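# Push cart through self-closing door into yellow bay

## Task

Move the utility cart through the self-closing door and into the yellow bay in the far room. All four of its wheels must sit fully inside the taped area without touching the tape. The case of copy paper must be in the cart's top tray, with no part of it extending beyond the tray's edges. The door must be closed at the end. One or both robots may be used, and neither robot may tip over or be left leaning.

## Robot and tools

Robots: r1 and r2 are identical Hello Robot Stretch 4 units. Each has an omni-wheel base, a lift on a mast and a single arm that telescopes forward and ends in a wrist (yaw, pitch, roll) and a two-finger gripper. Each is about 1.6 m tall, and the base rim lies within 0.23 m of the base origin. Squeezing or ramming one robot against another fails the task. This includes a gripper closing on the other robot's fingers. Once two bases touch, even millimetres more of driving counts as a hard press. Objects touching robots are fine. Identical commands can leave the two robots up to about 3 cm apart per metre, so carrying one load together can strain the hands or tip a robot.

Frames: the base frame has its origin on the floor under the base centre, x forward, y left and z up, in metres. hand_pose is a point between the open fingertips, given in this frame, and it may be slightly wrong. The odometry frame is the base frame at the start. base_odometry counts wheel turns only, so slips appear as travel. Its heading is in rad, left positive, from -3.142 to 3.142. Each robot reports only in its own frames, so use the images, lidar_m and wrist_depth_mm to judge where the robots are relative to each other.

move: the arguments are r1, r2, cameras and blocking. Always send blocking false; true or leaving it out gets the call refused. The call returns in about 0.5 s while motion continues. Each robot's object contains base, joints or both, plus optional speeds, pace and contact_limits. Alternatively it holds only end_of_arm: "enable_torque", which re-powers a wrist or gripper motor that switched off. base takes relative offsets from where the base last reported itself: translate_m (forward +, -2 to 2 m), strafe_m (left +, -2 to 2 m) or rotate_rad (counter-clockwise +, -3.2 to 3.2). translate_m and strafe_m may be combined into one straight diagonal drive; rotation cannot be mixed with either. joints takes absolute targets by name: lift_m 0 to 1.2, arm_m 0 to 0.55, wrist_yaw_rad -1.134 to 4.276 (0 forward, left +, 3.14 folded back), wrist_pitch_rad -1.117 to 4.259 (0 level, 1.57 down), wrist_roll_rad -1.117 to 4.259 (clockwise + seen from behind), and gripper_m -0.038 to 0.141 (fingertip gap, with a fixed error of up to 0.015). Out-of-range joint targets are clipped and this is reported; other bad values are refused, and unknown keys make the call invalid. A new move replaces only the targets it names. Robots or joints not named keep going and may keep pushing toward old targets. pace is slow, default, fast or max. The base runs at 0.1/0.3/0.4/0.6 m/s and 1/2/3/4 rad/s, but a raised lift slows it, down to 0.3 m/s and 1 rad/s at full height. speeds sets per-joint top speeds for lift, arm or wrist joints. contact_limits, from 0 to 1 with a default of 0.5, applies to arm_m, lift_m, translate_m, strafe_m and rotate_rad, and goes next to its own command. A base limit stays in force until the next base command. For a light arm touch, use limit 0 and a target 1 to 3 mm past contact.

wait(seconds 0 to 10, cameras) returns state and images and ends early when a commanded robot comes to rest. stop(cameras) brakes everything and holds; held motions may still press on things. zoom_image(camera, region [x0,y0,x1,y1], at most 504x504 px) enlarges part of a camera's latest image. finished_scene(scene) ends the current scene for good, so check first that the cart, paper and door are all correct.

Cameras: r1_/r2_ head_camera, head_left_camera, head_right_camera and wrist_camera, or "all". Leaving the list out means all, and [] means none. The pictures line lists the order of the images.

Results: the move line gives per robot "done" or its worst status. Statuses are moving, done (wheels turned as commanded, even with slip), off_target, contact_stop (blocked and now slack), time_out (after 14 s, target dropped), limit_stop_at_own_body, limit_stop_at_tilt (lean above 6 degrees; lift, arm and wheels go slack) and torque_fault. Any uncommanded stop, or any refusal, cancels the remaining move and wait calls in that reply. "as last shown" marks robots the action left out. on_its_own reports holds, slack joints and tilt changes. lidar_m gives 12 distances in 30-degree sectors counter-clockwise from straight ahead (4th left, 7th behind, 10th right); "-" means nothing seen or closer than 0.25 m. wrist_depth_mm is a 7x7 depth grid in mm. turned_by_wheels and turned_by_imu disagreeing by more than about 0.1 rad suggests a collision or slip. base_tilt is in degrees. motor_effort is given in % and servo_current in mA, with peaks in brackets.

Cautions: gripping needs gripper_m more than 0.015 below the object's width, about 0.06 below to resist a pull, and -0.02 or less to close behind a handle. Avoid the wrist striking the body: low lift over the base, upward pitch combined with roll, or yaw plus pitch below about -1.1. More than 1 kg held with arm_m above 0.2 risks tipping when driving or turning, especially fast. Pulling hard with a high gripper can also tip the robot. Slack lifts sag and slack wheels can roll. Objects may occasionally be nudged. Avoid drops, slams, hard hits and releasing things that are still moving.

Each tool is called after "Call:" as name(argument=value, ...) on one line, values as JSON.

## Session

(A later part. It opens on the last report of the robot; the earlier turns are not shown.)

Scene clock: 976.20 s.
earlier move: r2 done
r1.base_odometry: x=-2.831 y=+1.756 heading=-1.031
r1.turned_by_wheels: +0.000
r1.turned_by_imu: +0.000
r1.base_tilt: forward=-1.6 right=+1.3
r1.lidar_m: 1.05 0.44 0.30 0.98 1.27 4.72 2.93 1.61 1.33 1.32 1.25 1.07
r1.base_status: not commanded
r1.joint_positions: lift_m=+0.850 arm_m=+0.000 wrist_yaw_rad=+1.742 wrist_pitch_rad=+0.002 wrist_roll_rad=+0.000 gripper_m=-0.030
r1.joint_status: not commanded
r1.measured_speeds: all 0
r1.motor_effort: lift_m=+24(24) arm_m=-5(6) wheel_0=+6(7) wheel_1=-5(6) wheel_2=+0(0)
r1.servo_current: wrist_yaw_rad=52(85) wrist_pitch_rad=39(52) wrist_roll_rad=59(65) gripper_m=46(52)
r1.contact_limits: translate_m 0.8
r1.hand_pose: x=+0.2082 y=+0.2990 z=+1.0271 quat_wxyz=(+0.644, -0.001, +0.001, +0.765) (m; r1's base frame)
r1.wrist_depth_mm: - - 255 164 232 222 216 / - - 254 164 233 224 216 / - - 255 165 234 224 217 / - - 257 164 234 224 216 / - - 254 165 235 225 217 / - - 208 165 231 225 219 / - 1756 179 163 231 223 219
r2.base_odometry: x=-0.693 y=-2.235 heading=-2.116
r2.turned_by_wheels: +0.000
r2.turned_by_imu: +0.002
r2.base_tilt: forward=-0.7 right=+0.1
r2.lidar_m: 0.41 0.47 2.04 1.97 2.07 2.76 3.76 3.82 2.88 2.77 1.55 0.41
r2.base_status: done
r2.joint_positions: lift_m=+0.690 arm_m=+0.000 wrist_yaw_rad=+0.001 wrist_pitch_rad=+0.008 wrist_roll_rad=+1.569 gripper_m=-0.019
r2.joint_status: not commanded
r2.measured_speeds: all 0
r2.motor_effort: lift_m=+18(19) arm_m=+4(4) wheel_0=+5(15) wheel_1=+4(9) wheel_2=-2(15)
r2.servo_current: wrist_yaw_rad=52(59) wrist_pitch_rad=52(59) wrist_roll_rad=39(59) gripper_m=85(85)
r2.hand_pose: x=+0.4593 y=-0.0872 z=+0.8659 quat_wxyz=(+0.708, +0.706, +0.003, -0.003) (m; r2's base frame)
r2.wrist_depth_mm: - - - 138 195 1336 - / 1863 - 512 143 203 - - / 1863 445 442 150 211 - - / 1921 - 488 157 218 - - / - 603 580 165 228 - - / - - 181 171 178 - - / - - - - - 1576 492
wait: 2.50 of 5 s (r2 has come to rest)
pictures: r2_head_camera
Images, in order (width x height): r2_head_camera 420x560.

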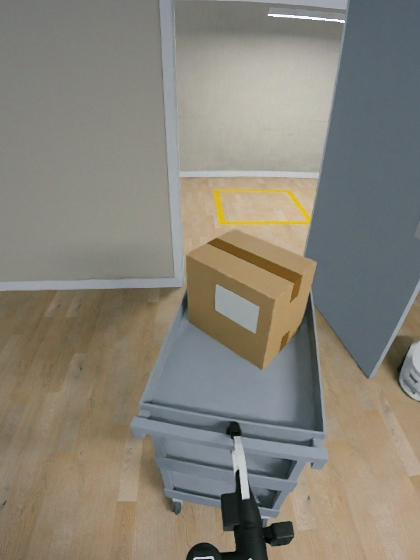

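Call:
move(r2={"base":{"strafe_m":-0.05,"translate_m":0.45}}, blocking=false, cameras=[])

Call:
wait(seconds=5, cameras=["r2_head_camera"])

Scene clock: 986.07 s.
move: r2 moving
r1: as last shown
r1.lidar_m: 1.04 0.44 0.29 0.97 1.27 4.73 2.95 1.62 1.34 1.32 1.24 1.07
r1.motor_effort: lift_m=+24(24) arm_m=-5(6) wheel_0=+7(7) wheel_1=-5(6) wheel_2=+0(0)
r1.servo_current: wrist_yaw_rad=65(78) wrist_pitch_rad=46(46) wrist_roll_rad=65(65) gripper_m=39(52)
r1.contact_limits: translate_m 0.8
r1.wrist_depth_mm: - - 255 164 232 222 216 / - - 254 164 233 222 216 / - - 255 165 233 224 216 / - - 256 163 234 224 216 / - - 254 164 235 224 217 / - - 209 165 232 225 218 / - 1576 179 163 232 223 218
r2.base_odometry: x=-0.712 y=-2.259 heading=-2.116
r2.turned_by_wheels: +0.000
r2.turned_by_imu: +0.001
r2.base_tilt: forward=-0.7 right=+0.1
r2.lidar_m: 0.41 0.47 2.03 1.97 2.06 2.80 3.80 3.84 2.89 2.77 1.56 0.40
r2.base_status: translate_m moving; strafe_m moving
r2.joint_positions: lift_m=+0.690 arm_m=+0.000 wrist_yaw_rad=+0.001 wrist_pitch_rad=+0.008 wrist_roll_rad=+1.569 gripper_m=-0.019
r2.joint_status: not commanded
r2.measured_speeds: translate_m=+0.121 strafe_m=-0.014 rotate_rad=-0.004 lift_m=+0.000 arm_m=+0.000 wrist_yaw_rad=+0.000 wrist_pitch_rad=+0.000 wrist_roll_rad=+0.000
r2.motor_effort: lift_m=+18(18) arm_m=+3(4) wheel_0=+11(13) wheel_1=+8(9) wheel_2=-15(15)
r2.servo_current: wrist_yaw_rad=39(52) wrist_pitch_rad=46(59) wrist_roll_rad=39(52) gripper_m=85(85)
r2.hand_pose: x=+0.4593 y=-0.0872 z=+0.8659 quat_wxyz=(+0.708, +0.706, +0.003, -0.003) (m; r2's base frame)
r2.wrist_depth_mm: - - - 138 195 1336 - / - - 517 144 203 - - / - 449 445 150 211 - - / 1808 - 480 157 219 - - / - 1863 580 163 228 - - / - - 183 169 179 - - / - - - - - 1576 496
pictures: none
No camera images: "cameras" was empty.

Scene clock: 988.57 s.
earlier move: r2 done
r1.base_odometry: x=-2.831 y=+1.756 heading=-1.031
r1.turned_by_wheels: +0.000
r1.turned_by_imu: +0.000
r1.base_tilt: forward=-1.5 right=+1.2
r1.lidar_m: 1.04 0.43 0.30 1.00 1.37 4.72 2.92 1.62 1.32 1.34 1.27 1.05
r1.base_status: not commanded
r1.joint_positions: lift_m=+0.850 arm_m=+0.000 wrist_yaw_rad=+1.742 wrist_pitch_rad=+0.002 wrist_roll_rad=+0.000 gripper_m=-0.030
r1.joint_status: not commanded
r1.measured_speeds: all 0
r1.motor_effort: lift_m=+24(24) arm_m=-5(6) wheel_0=+7(7) wheel_1=-5(6) wheel_2=+0(0)
r1.servo_current: wrist_yaw_rad=52(85) wrist_pitch_rad=46(52) wrist_roll_rad=52(65) gripper_m=52(52)
r1.contact_limits: translate_m 0.8
r1.hand_pose: x=+0.2082 y=+0.2990 z=+1.0271 quat_wxyz=(+0.644, -0.001, +0.001, +0.765) (m; r1's base frame)
r1.wrist_depth_mm: - - 253 164 232 223 216 / - - 255 164 233 223 216 / - - 256 164 234 224 216 / - - 256 164 234 225 216 / - - 256 164 235 226 217 / - - 208 165 230 224 218 / - - 182 163 232 224 220
r2.base_odometry: x=-0.969 y=-2.593 heading=-2.117
r2.turned_by_wheels: +0.000
r2.turned_by_imu: -0.001
r2.base_tilt: forward=-0.7 right=+0.1
r2.lidar_m: 0.41 0.47 2.09 2.02 2.12 2.85 - 3.90 2.87 2.71 1.20 0.40
r2.base_status: done
r2.joint_positions: lift_m=+0.690 arm_m=+0.000 wrist_yaw_rad=-0.001 wrist_pitch_rad=+0.008 wrist_roll_rad=+1.569 gripper_m=-0.019
r2.joint_status: not commanded
r2.measured_speeds: all 0
r2.motor_effort: lift_m=+18(19) arm_m=+4(4) wheel_0=+1(13) wheel_1=+2(9) wheel_2=-4(17)
r2.servo_current: wrist_yaw_rad=39(65) wrist_pitch_rad=52(65) wrist_roll_rad=39(65) gripper_m=78(85)
r2.hand_pose: x=+0.4592 y=-0.0876 z=+0.8659 quat_wxyz=(+0.708, +0.706, +0.003, -0.003) (m; r2's base frame)
r2.wrist_depth_mm: - - - 140 197 - - / - - 521 147 204 - - / - 466 449 151 212 - - / - - 484 158 220 809 - / - - 569 165 229 - - / - - 183 170 180 - - / - - - - - 525 496
wait: 2.50 of 5 s (r2 has come to rest)
pictures: r2_head_camera
Images, in order (width x height): r2_head_camera 420x560.

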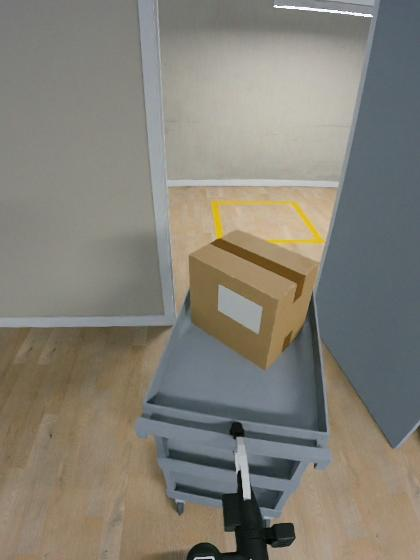

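Call:
move(r2={"base":{"strafe_m":-0.07,"translate_m":0.45}}, blocking=false, cameras=[])

Call:
wait(seconds=5, cameras=["r2_head_camera"])

Scene clock: 993.57 s.
move: r2 moving
r1: as last shown
r1.base_tilt: forward=-1.6 right=+1.3
r1.lidar_m: 1.05 0.42 0.31 1.01 1.35 4.74 2.93 1.63 1.33 1.32 1.27 1.06
r1.motor_effort: lift_m=+24(24) arm_m=-5(5) wheel_0=+7(7) wheel_1=-5(6) wheel_2=+0(0)
r1.servo_current: wrist_yaw_rad=78(78) wrist_pitch_rad=46(46) wrist_roll_rad=39(52) gripper_m=46(59)
r1.contact_limits: translate_m 0.8
r1.wrist_depth_mm: - - 255 164 232 223 216 / - - 253 164 233 223 216 / - - 255 164 235 224 217 / - - 255 164 235 224 216 / - - 256 165 235 224 217 / - - 255 165 230 224 218 / - - 182 163 232 223 219
r2.base_odometry: x=-0.989 y=-2.617 heading=-2.116
r2.turned_by_wheels: +0.000
r2.turned_by_imu: +0.001
r2.base_tilt: forward=-0.7 right=+0.1
r2.lidar_m: 0.41 0.46 2.10 2.01 2.13 2.89 - 3.87 2.84 1.47 1.19 0.40
r2.base_status: translate_m moving; strafe_m moving
r2.joint_positions: lift_m=+0.690 arm_m=+0.000 wrist_yaw_rad=-0.001 wrist_pitch_rad=+0.008 wrist_roll_rad=+1.569 gripper_m=-0.019
r2.joint_status: not commanded
r2.measured_speeds: translate_m=+0.124 strafe_m=-0.019 rotate_rad=+0.005 lift_m=+0.000 arm_m=+0.000 wrist_yaw_rad=+0.000 wrist_pitch_rad=+0.000 wrist_roll_rad=+0.000
r2.motor_effort: lift_m=+18(18) arm_m=+4(4) wheel_0=+8(12) wheel_1=+7(7) wheel_2=-16(17)
r2.servo_current: wrist_yaw_rad=46(59) wrist_pitch_rad=52(59) wrist_roll_rad=46(65) gripper_m=78(85)
r2.hand_pose: x=+0.4592 y=-0.0876 z=+0.8659 quat_wxyz=(+0.708, +0.706, +0.003, -0.003) (m; r2's base frame)
r2.wrist_depth_mm: - - - 140 196 - - / - - 530 146 204 - - / - 462 449 151 211 - - / - - 484 157 220 - - / - - 574 164 229 - - / - - 183 170 180 - - / - - - - 247 1430 492
pictures: none
No camera images: "cameras" was empty.

Scene clock: 996.07 s.
earlier move: r2 done
r1.base_odometry: x=-2.831 y=+1.756 heading=-1.031
r1.turned_by_wheels: +0.000
r1.turned_by_imu: +0.000
r1.base_tilt: forward=-1.6 right=+1.3
r1.lidar_m: 1.06 0.42 0.30 1.11 3.84 4.72 2.92 1.63 1.33 1.34 1.25 1.07
r1.base_status: not commanded
r1.joint_positions: lift_m=+0.850 arm_m=+0.000 wrist_yaw_rad=+1.742 wrist_pitch_rad=+0.002 wrist_roll_rad=+0.000 gripper_m=-0.030
r1.joint_status: not commanded
r1.measured_speeds: all 0
r1.motor_effort: lift_m=+24(24) arm_m=-5(6) wheel_0=+7(7) wheel_1=-5(6) wheel_2=+0(0)
r1.servo_current: wrist_yaw_rad=65(78) wrist_pitch_rad=39(52) wrist_roll_rad=39(65) gripper_m=46(59)
r1.contact_limits: translate_m 0.8
r1.hand_pose: x=+0.2082 y=+0.2990 z=+1.0271 quat_wxyz=(+0.644, -0.001, +0.001, +0.765) (m; r1's base frame)
r1.wrist_depth_mm: - - 255 164 232 222 216 / - - 255 164 234 223 216 / - - 255 165 233 224 217 / - - 256 164 234 224 217 / - - 257 164 235 224 218 / - - 255 165 231 225 217 / - - 182 164 231 223 220
r2.base_odometry: x=-1.262 y=-2.941 heading=-2.116
r2.turned_by_wheels: +0.000
r2.turned_by_imu: +0.001
r2.base_tilt: forward=-0.7 right=+0.1
r2.lidar_m: 0.39 0.48 1.80 2.08 2.18 2.99 - 3.80 2.76 0.95 0.92 0.42
r2.base_status: done
r2.joint_positions: lift_m=+0.690 arm_m=+0.000 wrist_yaw_rad=-0.001 wrist_pitch_rad=+0.008 wrist_roll_rad=+1.569 gripper_m=-0.019
r2.joint_status: not commanded
r2.measured_speeds: all 0
r2.motor_effort: lift_m=+18(18) arm_m=+4(4) wheel_0=+3(14) wheel_1=+4(8) wheel_2=-1(17)
r2.servo_current: wrist_yaw_rad=59(59) wrist_pitch_rad=52(59) wrist_roll_rad=59(65) gripper_m=78(85)
r2.hand_pose: x=+0.4592 y=-0.0876 z=+0.8659 quat_wxyz=(+0.708, +0.706, +0.003, -0.003) (m; r2's base frame)
r2.wrist_depth_mm: - - - 139 196 741 - / - - 521 145 203 - - / - 445 445 150 211 - - / - - 488 158 220 - - / - - 580 165 229 - - / - - 185 170 179 585 - / - - - - - - 496
wait: 2.50 of 5 s (r2 has come to rest)
pictures: r2_head_camera
Images, in order (width x height): r2_head_camera 420x560.

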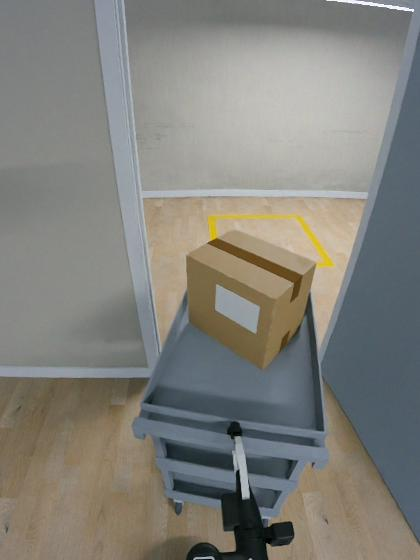

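Call:
move(r2={"base":{"strafe_m":-0.03,"translate_m":0.45}}, blocking=false, cameras=[])

Call:
wait(seconds=5, cameras=["r2_head_camera","r1_head_camera"])

Scene clock: 1003.80 s.
move: r2 moving
r1: as last shown
r1.lidar_m: 1.05 0.44 0.30 1.10 3.85 4.73 2.93 1.60 1.33 1.33 1.25 1.05
r1.motor_effort: lift_m=+24(24) arm_m=-5(6) wheel_0=+7(7) wheel_1=-6(6) wheel_2=+0(0)
r1.servo_current: wrist_yaw_rad=59(78) wrist_pitch_rad=46(46) wrist_roll_rad=39(59) gripper_m=39(52)
r1.contact_limits: translate_m 0.8
r1.wrist_depth_mm: - - 255 164 233 223 216 / - - 255 164 232 224 216 / - - 255 165 233 224 217 / - - 255 163 234 224 216 / - - 256 165 235 224 218 / - - 256 165 231 226 219 / - - 183 163 232 223 219
r2.base_odometry: x=-1.280 y=-2.967 heading=-2.116
r2.turned_by_wheels: +0.000
r2.turned_by_imu: +0.001
r2.base_tilt: forward=-0.7 right=+0.1
r2.lidar_m: 0.41 0.46 1.71 2.08 2.18 3.00 - 3.78 2.75 0.93 0.94 0.41
r2.base_status: translate_m moving; strafe_m moving
r2.joint_positions: lift_m=+0.690 arm_m=+0.000 wrist_yaw_rad=-0.001 wrist_pitch_rad=+0.008 wrist_roll_rad=+1.569 gripper_m=-0.019
r2.joint_status: not commanded
r2.measured_speeds: translate_m=+0.122 strafe_m=-0.008 rotate_rad=-0.001 lift_m=+0.000 arm_m=+0.000 wrist_yaw_rad=+0.000 wrist_pitch_rad=+0.000 wrist_roll_rad=+0.000
r2.motor_effort: lift_m=+18(18) arm_m=+4(4) wheel_0=+11(12) wheel_1=+9(9) wheel_2=-15(15)
r2.servo_current: wrist_yaw_rad=33(52) wrist_pitch_rad=59(59) wrist_roll_rad=39(59) gripper_m=72(85)
r2.hand_pose: x=+0.4592 y=-0.0876 z=+0.8659 quat_wxyz=(+0.708, +0.706, +0.003, -0.003) (m; r2's base frame)
r2.wrist_depth_mm: - - - 140 196 1366 - / - - 525 145 203 - - / - 452 445 150 211 - - / - - 480 158 220 - - / - - 574 164 228 - - / - - 186 169 179 - - / - - - - 246 - 500
pictures: none
No camera images: "cameras" was empty.

Scene clock: 1006.30 s.
earlier move: r2 done
r1.base_odometry: x=-2.831 y=+1.756 heading=-1.031
r1.turned_by_wheels: +0.000
r1.turned_by_imu: +0.000
r1.base_tilt: forward=-1.6 right=+1.3
r1.lidar_m: 1.03 0.43 0.32 3.37 3.85 4.74 2.95 1.62 1.34 1.32 1.27 1.07
r1.base_status: not commanded
r1.joint_positions: lift_m=+0.850 arm_m=+0.000 wrist_yaw_rad=+1.742 wrist_pitch_rad=+0.002 wrist_roll_rad=+0.000 gripper_m=-0.030
r1.joint_status: not commanded
r1.measured_speeds: all 0
r1.motor_effort: lift_m=+24(24) arm_m=-6(6) wheel_0=+7(7) wheel_1=-5(6) wheel_2=+0(0)
r1.servo_current: wrist_yaw_rad=52(78) wrist_pitch_rad=46(52) wrist_roll_rad=39(65) gripper_m=52(52)
r1.contact_limits: translate_m 0.8
r1.hand_pose: x=+0.2082 y=+0.2990 z=+1.0271 quat_wxyz=(+0.644, -0.001, +0.001, +0.765) (m; r1's base frame)
r1.wrist_depth_mm: - - 254 164 232 222 216 / - - 254 164 233 223 216 / - - 255 164 235 223 218 / - - 257 164 233 224 217 / - - 257 164 235 225 218 / - - 256 165 230 225 217 / - - 182 163 231 222 219
r2.base_odometry: x=-1.521 y=-3.310 heading=-2.116
r2.turned_by_wheels: -0.001
r2.turned_by_imu: -0.001
r2.base_tilt: forward=-0.6 right=+0.1
r2.lidar_m: 0.42 0.48 1.15 2.10 2.19 2.98 - 3.74 1.09 0.83 0.85 0.41
r2.base_status: done
r2.joint_positions: lift_m=+0.690 arm_m=+0.000 wrist_yaw_rad=-0.001 wrist_pitch_rad=+0.008 wrist_roll_rad=+1.569 gripper_m=-0.019
r2.joint_status: not commanded
r2.measured_speeds: all 0
r2.motor_effort: lift_m=+18(19) arm_m=+4(4) wheel_0=+0(12) wheel_1=+2(9) wheel_2=-5(17)
r2.servo_current: wrist_yaw_rad=26(65) wrist_pitch_rad=52(59) wrist_roll_rad=52(59) gripper_m=85(91)
r2.hand_pose: x=+0.4592 y=-0.0878 z=+0.8659 quat_wxyz=(+0.708, +0.706, +0.002, -0.003) (m; r2's base frame)
r2.wrist_depth_mm: - - - 137 194 732 - / - - 504 143 202 - - / - 445 439 150 210 - - / - - 492 157 219 - - / - - 591 164 228 - - / - - 186 170 180 539 - / - - - - - 1576 484
wait: 2.50 of 5 s (r2 has come to rest)
pictures: r1_head_camera, r2_head_camera
Images, in order (width x height): r1_head_camera 420x560, r2_head_camera 420x560.

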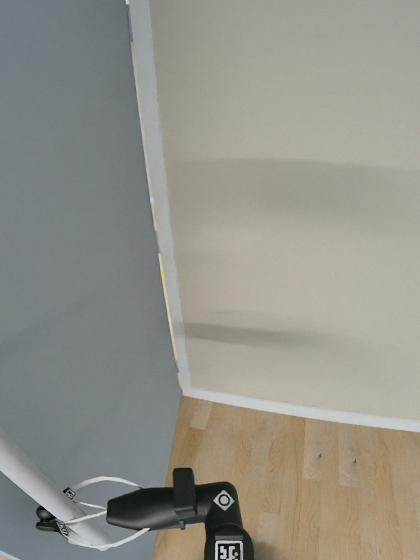

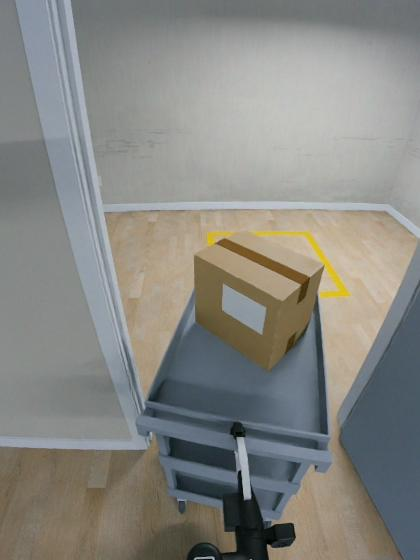

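Call:
move(r2={"base":{"strafe_m":-0.09,"translate_m":0.4}}, blocking=false, cameras=[])

Call:
wait(seconds=5, cameras=["r2_head_camera"])

Scene clock: 1012.00 s.
move: r2 moving
r1: as last shown
r1.base_tilt: forward=-1.6 right=+1.2
r1.lidar_m: 1.03 0.44 0.30 3.38 3.86 4.72 2.98 1.60 1.34 1.31 1.26 1.06
r1.motor_effort: lift_m=+24(24) arm_m=-5(5) wheel_0=+7(7) wheel_1=-5(6) wheel_2=+0(0)
r1.servo_current: wrist_yaw_rad=59(72) wrist_pitch_rad=46(46) wrist_roll_rad=33(65) gripper_m=46(52)
r1.contact_limits: translate_m 0.8
r1.wrist_depth_mm: - - 253 164 233 223 216 / - - 254 164 233 223 216 / - - 255 165 234 224 216 / - - 256 163 234 225 216 / - - 257 164 235 224 217 / - - 255 165 230 226 218 / - - 182 163 231 223 220
r2.base_odometry: x=-1.543 y=-3.333 heading=-2.116
r2.turned_by_wheels: +0.000
r2.turned_by_imu: +0.001
r2.base_tilt: forward=-0.7 right=+0.1
r2.lidar_m: 0.41 0.45 1.11 2.12 2.24 3.02 - 3.77 0.92 0.82 0.83 0.42
r2.base_status: translate_m moving; strafe_m moving
r2.joint_positions: lift_m=+0.690 arm_m=+0.000 wrist_yaw_rad=-0.002 wrist_pitch_rad=+0.008 wrist_roll_rad=+1.569 gripper_m=-0.019
r2.joint_status: not commanded
r2.measured_speeds: translate_m=+0.122 strafe_m=-0.027 rotate_rad=+0.002 lift_m=+0.000 arm_m=+0.000 wrist_yaw_rad=+0.000 wrist_pitch_rad=+0.000 wrist_roll_rad=+0.000
r2.motor_effort: lift_m=+18(19) arm_m=+3(4) wheel_0=+9(10) wheel_1=+7(7) wheel_2=-16(20)
r2.servo_current: wrist_yaw_rad=39(52) wrist_pitch_rad=52(59) wrist_roll_rad=52(59) gripper_m=78(85)
r2.hand_pose: x=+0.4591 y=-0.0879 z=+0.8659 quat_wxyz=(+0.708, +0.706, +0.002, -0.003) (m; r2's base frame)
r2.wrist_depth_mm: - - - 137 192 691 - / - - 508 142 201 - - / - 445 436 149 209 - - / - - 492 156 218 - - / - - 591 163 228 - - / - - 185 169 179 1576 - / - - - - - 1576 488
pictures: none
No camera images: "cameras" was empty.

Scene clock: 1014.33 s.
earlier move: r2 done
r1.base_odometry: x=-2.831 y=+1.756 heading=-1.031
r1.turned_by_wheels: +0.000
r1.turned_by_imu: +0.000
r1.base_tilt: forward=-1.6 right=+1.2
r1.lidar_m: 1.05 0.43 0.28 3.38 3.85 4.74 2.96 1.59 1.34 1.34 1.29 1.06
r1.base_status: not commanded
r1.joint_positions: lift_m=+0.850 arm_m=+0.000 wrist_yaw_rad=+1.742 wrist_pitch_rad=+0.002 wrist_roll_rad=+0.000 gripper_m=-0.030
r1.joint_status: not commanded
r1.measured_speeds: all 0
r1.motor_effort: lift_m=+24(24) arm_m=-6(6) wheel_0=+6(8) wheel_1=-5(6) wheel_2=+0(0)
r1.servo_current: wrist_yaw_rad=52(72) wrist_pitch_rad=46(52) wrist_roll_rad=39(65) gripper_m=39(52)
r1.contact_limits: translate_m 0.8
r1.hand_pose: x=+0.2082 y=+0.2990 z=+1.0271 quat_wxyz=(+0.644, -0.001, +0.001, +0.765) (m; r1's base frame)
r1.wrist_depth_mm: - - 254 165 234 223 216 / - - 255 164 231 223 216 / - - 255 164 235 224 216 / - - 256 164 233 224 216 / - - 257 164 235 224 218 / - - 255 165 231 226 218 / - - 182 163 232 223 219
r2.base_odometry: x=-1.805 y=-3.606 heading=-2.116
r2.turned_by_wheels: +0.000
r2.turned_by_imu: +0.002
r2.base_tilt: forward=-0.7 right=+0.0
r2.lidar_m: 0.40 0.44 0.55 1.59 2.31 3.15 - 3.63 0.74 0.66 0.68 0.40
r2.base_status: done
r2.joint_positions: lift_m=+0.690 arm_m=+0.000 wrist_yaw_rad=+0.000 wrist_pitch_rad=+0.008 wrist_roll_rad=+1.569 gripper_m=-0.019
r2.joint_status: not commanded
r2.measured_speeds: all 0
r2.motor_effort: lift_m=+18(19) arm_m=+4(4) wheel_0=+5(16) wheel_1=+3(8) wheel_2=+0(20)
r2.servo_current: wrist_yaw_rad=20(59) wrist_pitch_rad=52(59) wrist_roll_rad=59(65) gripper_m=78(91)
r2.hand_pose: x=+0.4593 y=-0.0874 z=+0.8659 quat_wxyz=(+0.708, +0.706, +0.003, -0.003) (m; r2's base frame)
r2.wrist_depth_mm: - - - 140 196 1430 - / - - 521 145 204 - - / - 449 449 151 212 - - / - - 484 158 220 809 - / - - 569 165 228 - - / - - 185 171 178 - - / - - - - - 1576 496
wait: 2.33 of 5 s (r2 has come to rest)
pictures: r2_head_camera
Images, in order (width x height): r2_head_camera 420x560.

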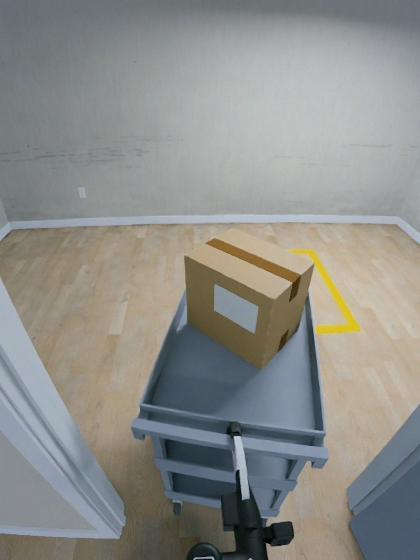

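Call:
move(r2={"base":{"strafe_m":-0.06,"translate_m":0.35}}, blocking=false, cameras=[])

Call:
wait(seconds=5, cameras=["r2_head_camera","r2_head_right_camera","r2_head_left_camera"])

Scene clock: 1027.40 s.
move: r2 moving
r1: as last shown
r1.base_tilt: forward=-1.5 right=+1.2
r1.lidar_m: 1.03 0.43 0.30 3.38 3.84 4.74 2.94 1.59 1.32 1.34 1.25 1.06
r1.motor_effort: lift_m=+24(24) arm_m=-5(6) wheel_0=+6(7) wheel_1=-5(6) wheel_2=+0(0)
r1.servo_current: wrist_yaw_rad=59(78) wrist_pitch_rad=33(46) wrist_roll_rad=33(65) gripper_m=46(46)
r1.contact_limits: translate_m 0.8
r1.wrist_depth_mm: - - 255 164 233 222 216 / - - 255 165 233 223 216 / - - 256 164 233 224 216 / - - 256 164 234 224 217 / - - 256 164 234 224 217 / - - 256 165 231 225 219 / - - 182 163 231 223 219
r2.base_odometry: x=-1.826 y=-3.630 heading=-2.115
r2.turned_by_wheels: +0.000
r2.turned_by_imu: +0.001
r2.base_tilt: forward=-0.7 right=+0.1
r2.lidar_m: 0.41 0.46 0.50 1.44 2.30 3.18 - 3.62 0.74 0.64 0.66 0.42
r2.base_status: translate_m moving; strafe_m moving
r2.joint_positions: lift_m=+0.690 arm_m=+0.000 wrist_yaw_rad=+0.000 wrist_pitch_rad=+0.008 wrist_roll_rad=+1.569 gripper_m=-0.019
r2.joint_status: not commanded
r2.measured_speeds: translate_m=+0.123 strafe_m=-0.020 rotate_rad=-0.005 lift_m=+0.000 arm_m=+0.000 wrist_yaw_rad=+0.000 wrist_pitch_rad=+0.000 wrist_roll_rad=+0.000
r2.motor_effort: lift_m=+18(18) arm_m=+4(4) wheel_0=+11(14) wheel_1=+8(9) wheel_2=-14(15)
r2.servo_current: wrist_yaw_rad=46(59) wrist_pitch_rad=52(59) wrist_roll_rad=39(52) gripper_m=78(85)
r2.hand_pose: x=+0.4593 y=-0.0874 z=+0.8659 quat_wxyz=(+0.708, +0.706, +0.003, -0.003) (m; r2's base frame)
r2.wrist_depth_mm: - - - 140 197 1430 - / - - 530 146 204 - - / - 449 445 151 211 - - / - - 484 158 220 - - / - - 574 164 228 - - / - - 186 170 179 - - / - - - - 246 1576 496
pictures: none
No camera images: "cameras" was empty.

Scene clock: 1029.57 s.
earlier move: r2 done
r1.base_odometry: x=-2.831 y=+1.756 heading=-1.031
r1.turned_by_wheels: +0.000
r1.turned_by_imu: +0.000
r1.base_tilt: forward=-1.6 right=+1.3
r1.lidar_m: 1.05 0.43 0.29 3.38 3.84 4.74 2.90 1.61 1.34 1.32 1.26 1.07
r1.base_status: not commanded
r1.joint_positions: lift_m=+0.850 arm_m=+0.000 wrist_yaw_rad=+1.742 wrist_pitch_rad=+0.002 wrist_roll_rad=+0.000 gripper_m=-0.030
r1.joint_status: not commanded
r1.measured_speeds: all 0
r1.motor_effort: lift_m=+24(24) arm_m=-5(6) wheel_0=+7(7) wheel_1=-6(6) wheel_2=+0(0)
r1.servo_current: wrist_yaw_rad=72(91) wrist_pitch_rad=39(52) wrist_roll_rad=59(78) gripper_m=39(59)
r1.contact_limits: translate_m 0.8
r1.hand_pose: x=+0.2082 y=+0.2990 z=+1.0271 quat_wxyz=(+0.644, -0.001, +0.001, +0.765) (m; r1's base frame)
r1.wrist_depth_mm: - - 255 164 232 223 215 / - - 254 164 233 223 216 / - - 256 164 235 224 216 / - - 257 164 234 224 216 / - - 257 165 236 225 218 / - - 256 165 229 225 219 / - - 182 163 232 223 218
r2.base_odometry: x=-2.038 y=-3.874 heading=-2.115
r2.turned_by_wheels: +0.000
r2.turned_by_imu: +0.001
r2.base_tilt: forward=-0.7 right=+0.0
r2.lidar_m: 0.40 0.46 0.36 0.40 2.35 3.21 - 1.03 0.63 0.55 0.64 0.42
r2.base_status: done
r2.joint_positions: lift_m=+0.690 arm_m=+0.000 wrist_yaw_rad=+0.000 wrist_pitch_rad=+0.008 wrist_roll_rad=+1.569 gripper_m=-0.019
r2.joint_status: not commanded
r2.measured_speeds: all 0
r2.motor_effort: lift_m=+18(19) arm_m=+4(4) wheel_0=+2(16) wheel_1=+5(9) wheel_2=-3(16)
r2.servo_current: wrist_yaw_rad=52(59) wrist_pitch_rad=52(59) wrist_roll_rad=39(59) gripper_m=78(85)
r2.hand_pose: x=+0.4593 y=-0.0874 z=+0.8659 quat_wxyz=(+0.708, +0.706, +0.003, -0.003) (m; r2's base frame)
r2.wrist_depth_mm: - - - 147 203 1537 - / - - 564 151 209 - - / - 469 452 156 215 - - / - 504 477 161 222 831 - / - - 559 168 229 - - / - - 186 171 179 - - / - - - - 244 1576 496
wait: 2.17 of 5 s (r2 has come to rest)
pictures: r2_head_camera, r2_head_left_camera, r2_head_right_camera
Images, in order (width x height): r2_head_camera 420x560, r2_head_left_camera 420x672, r2_head_right_camera 420x672.

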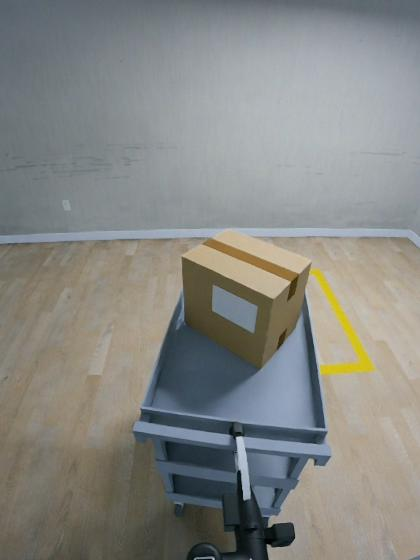

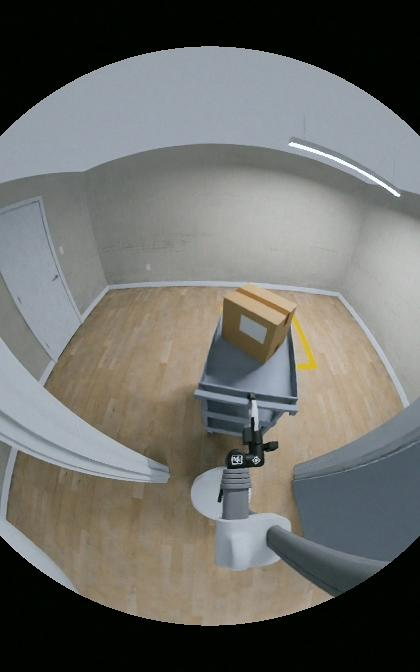

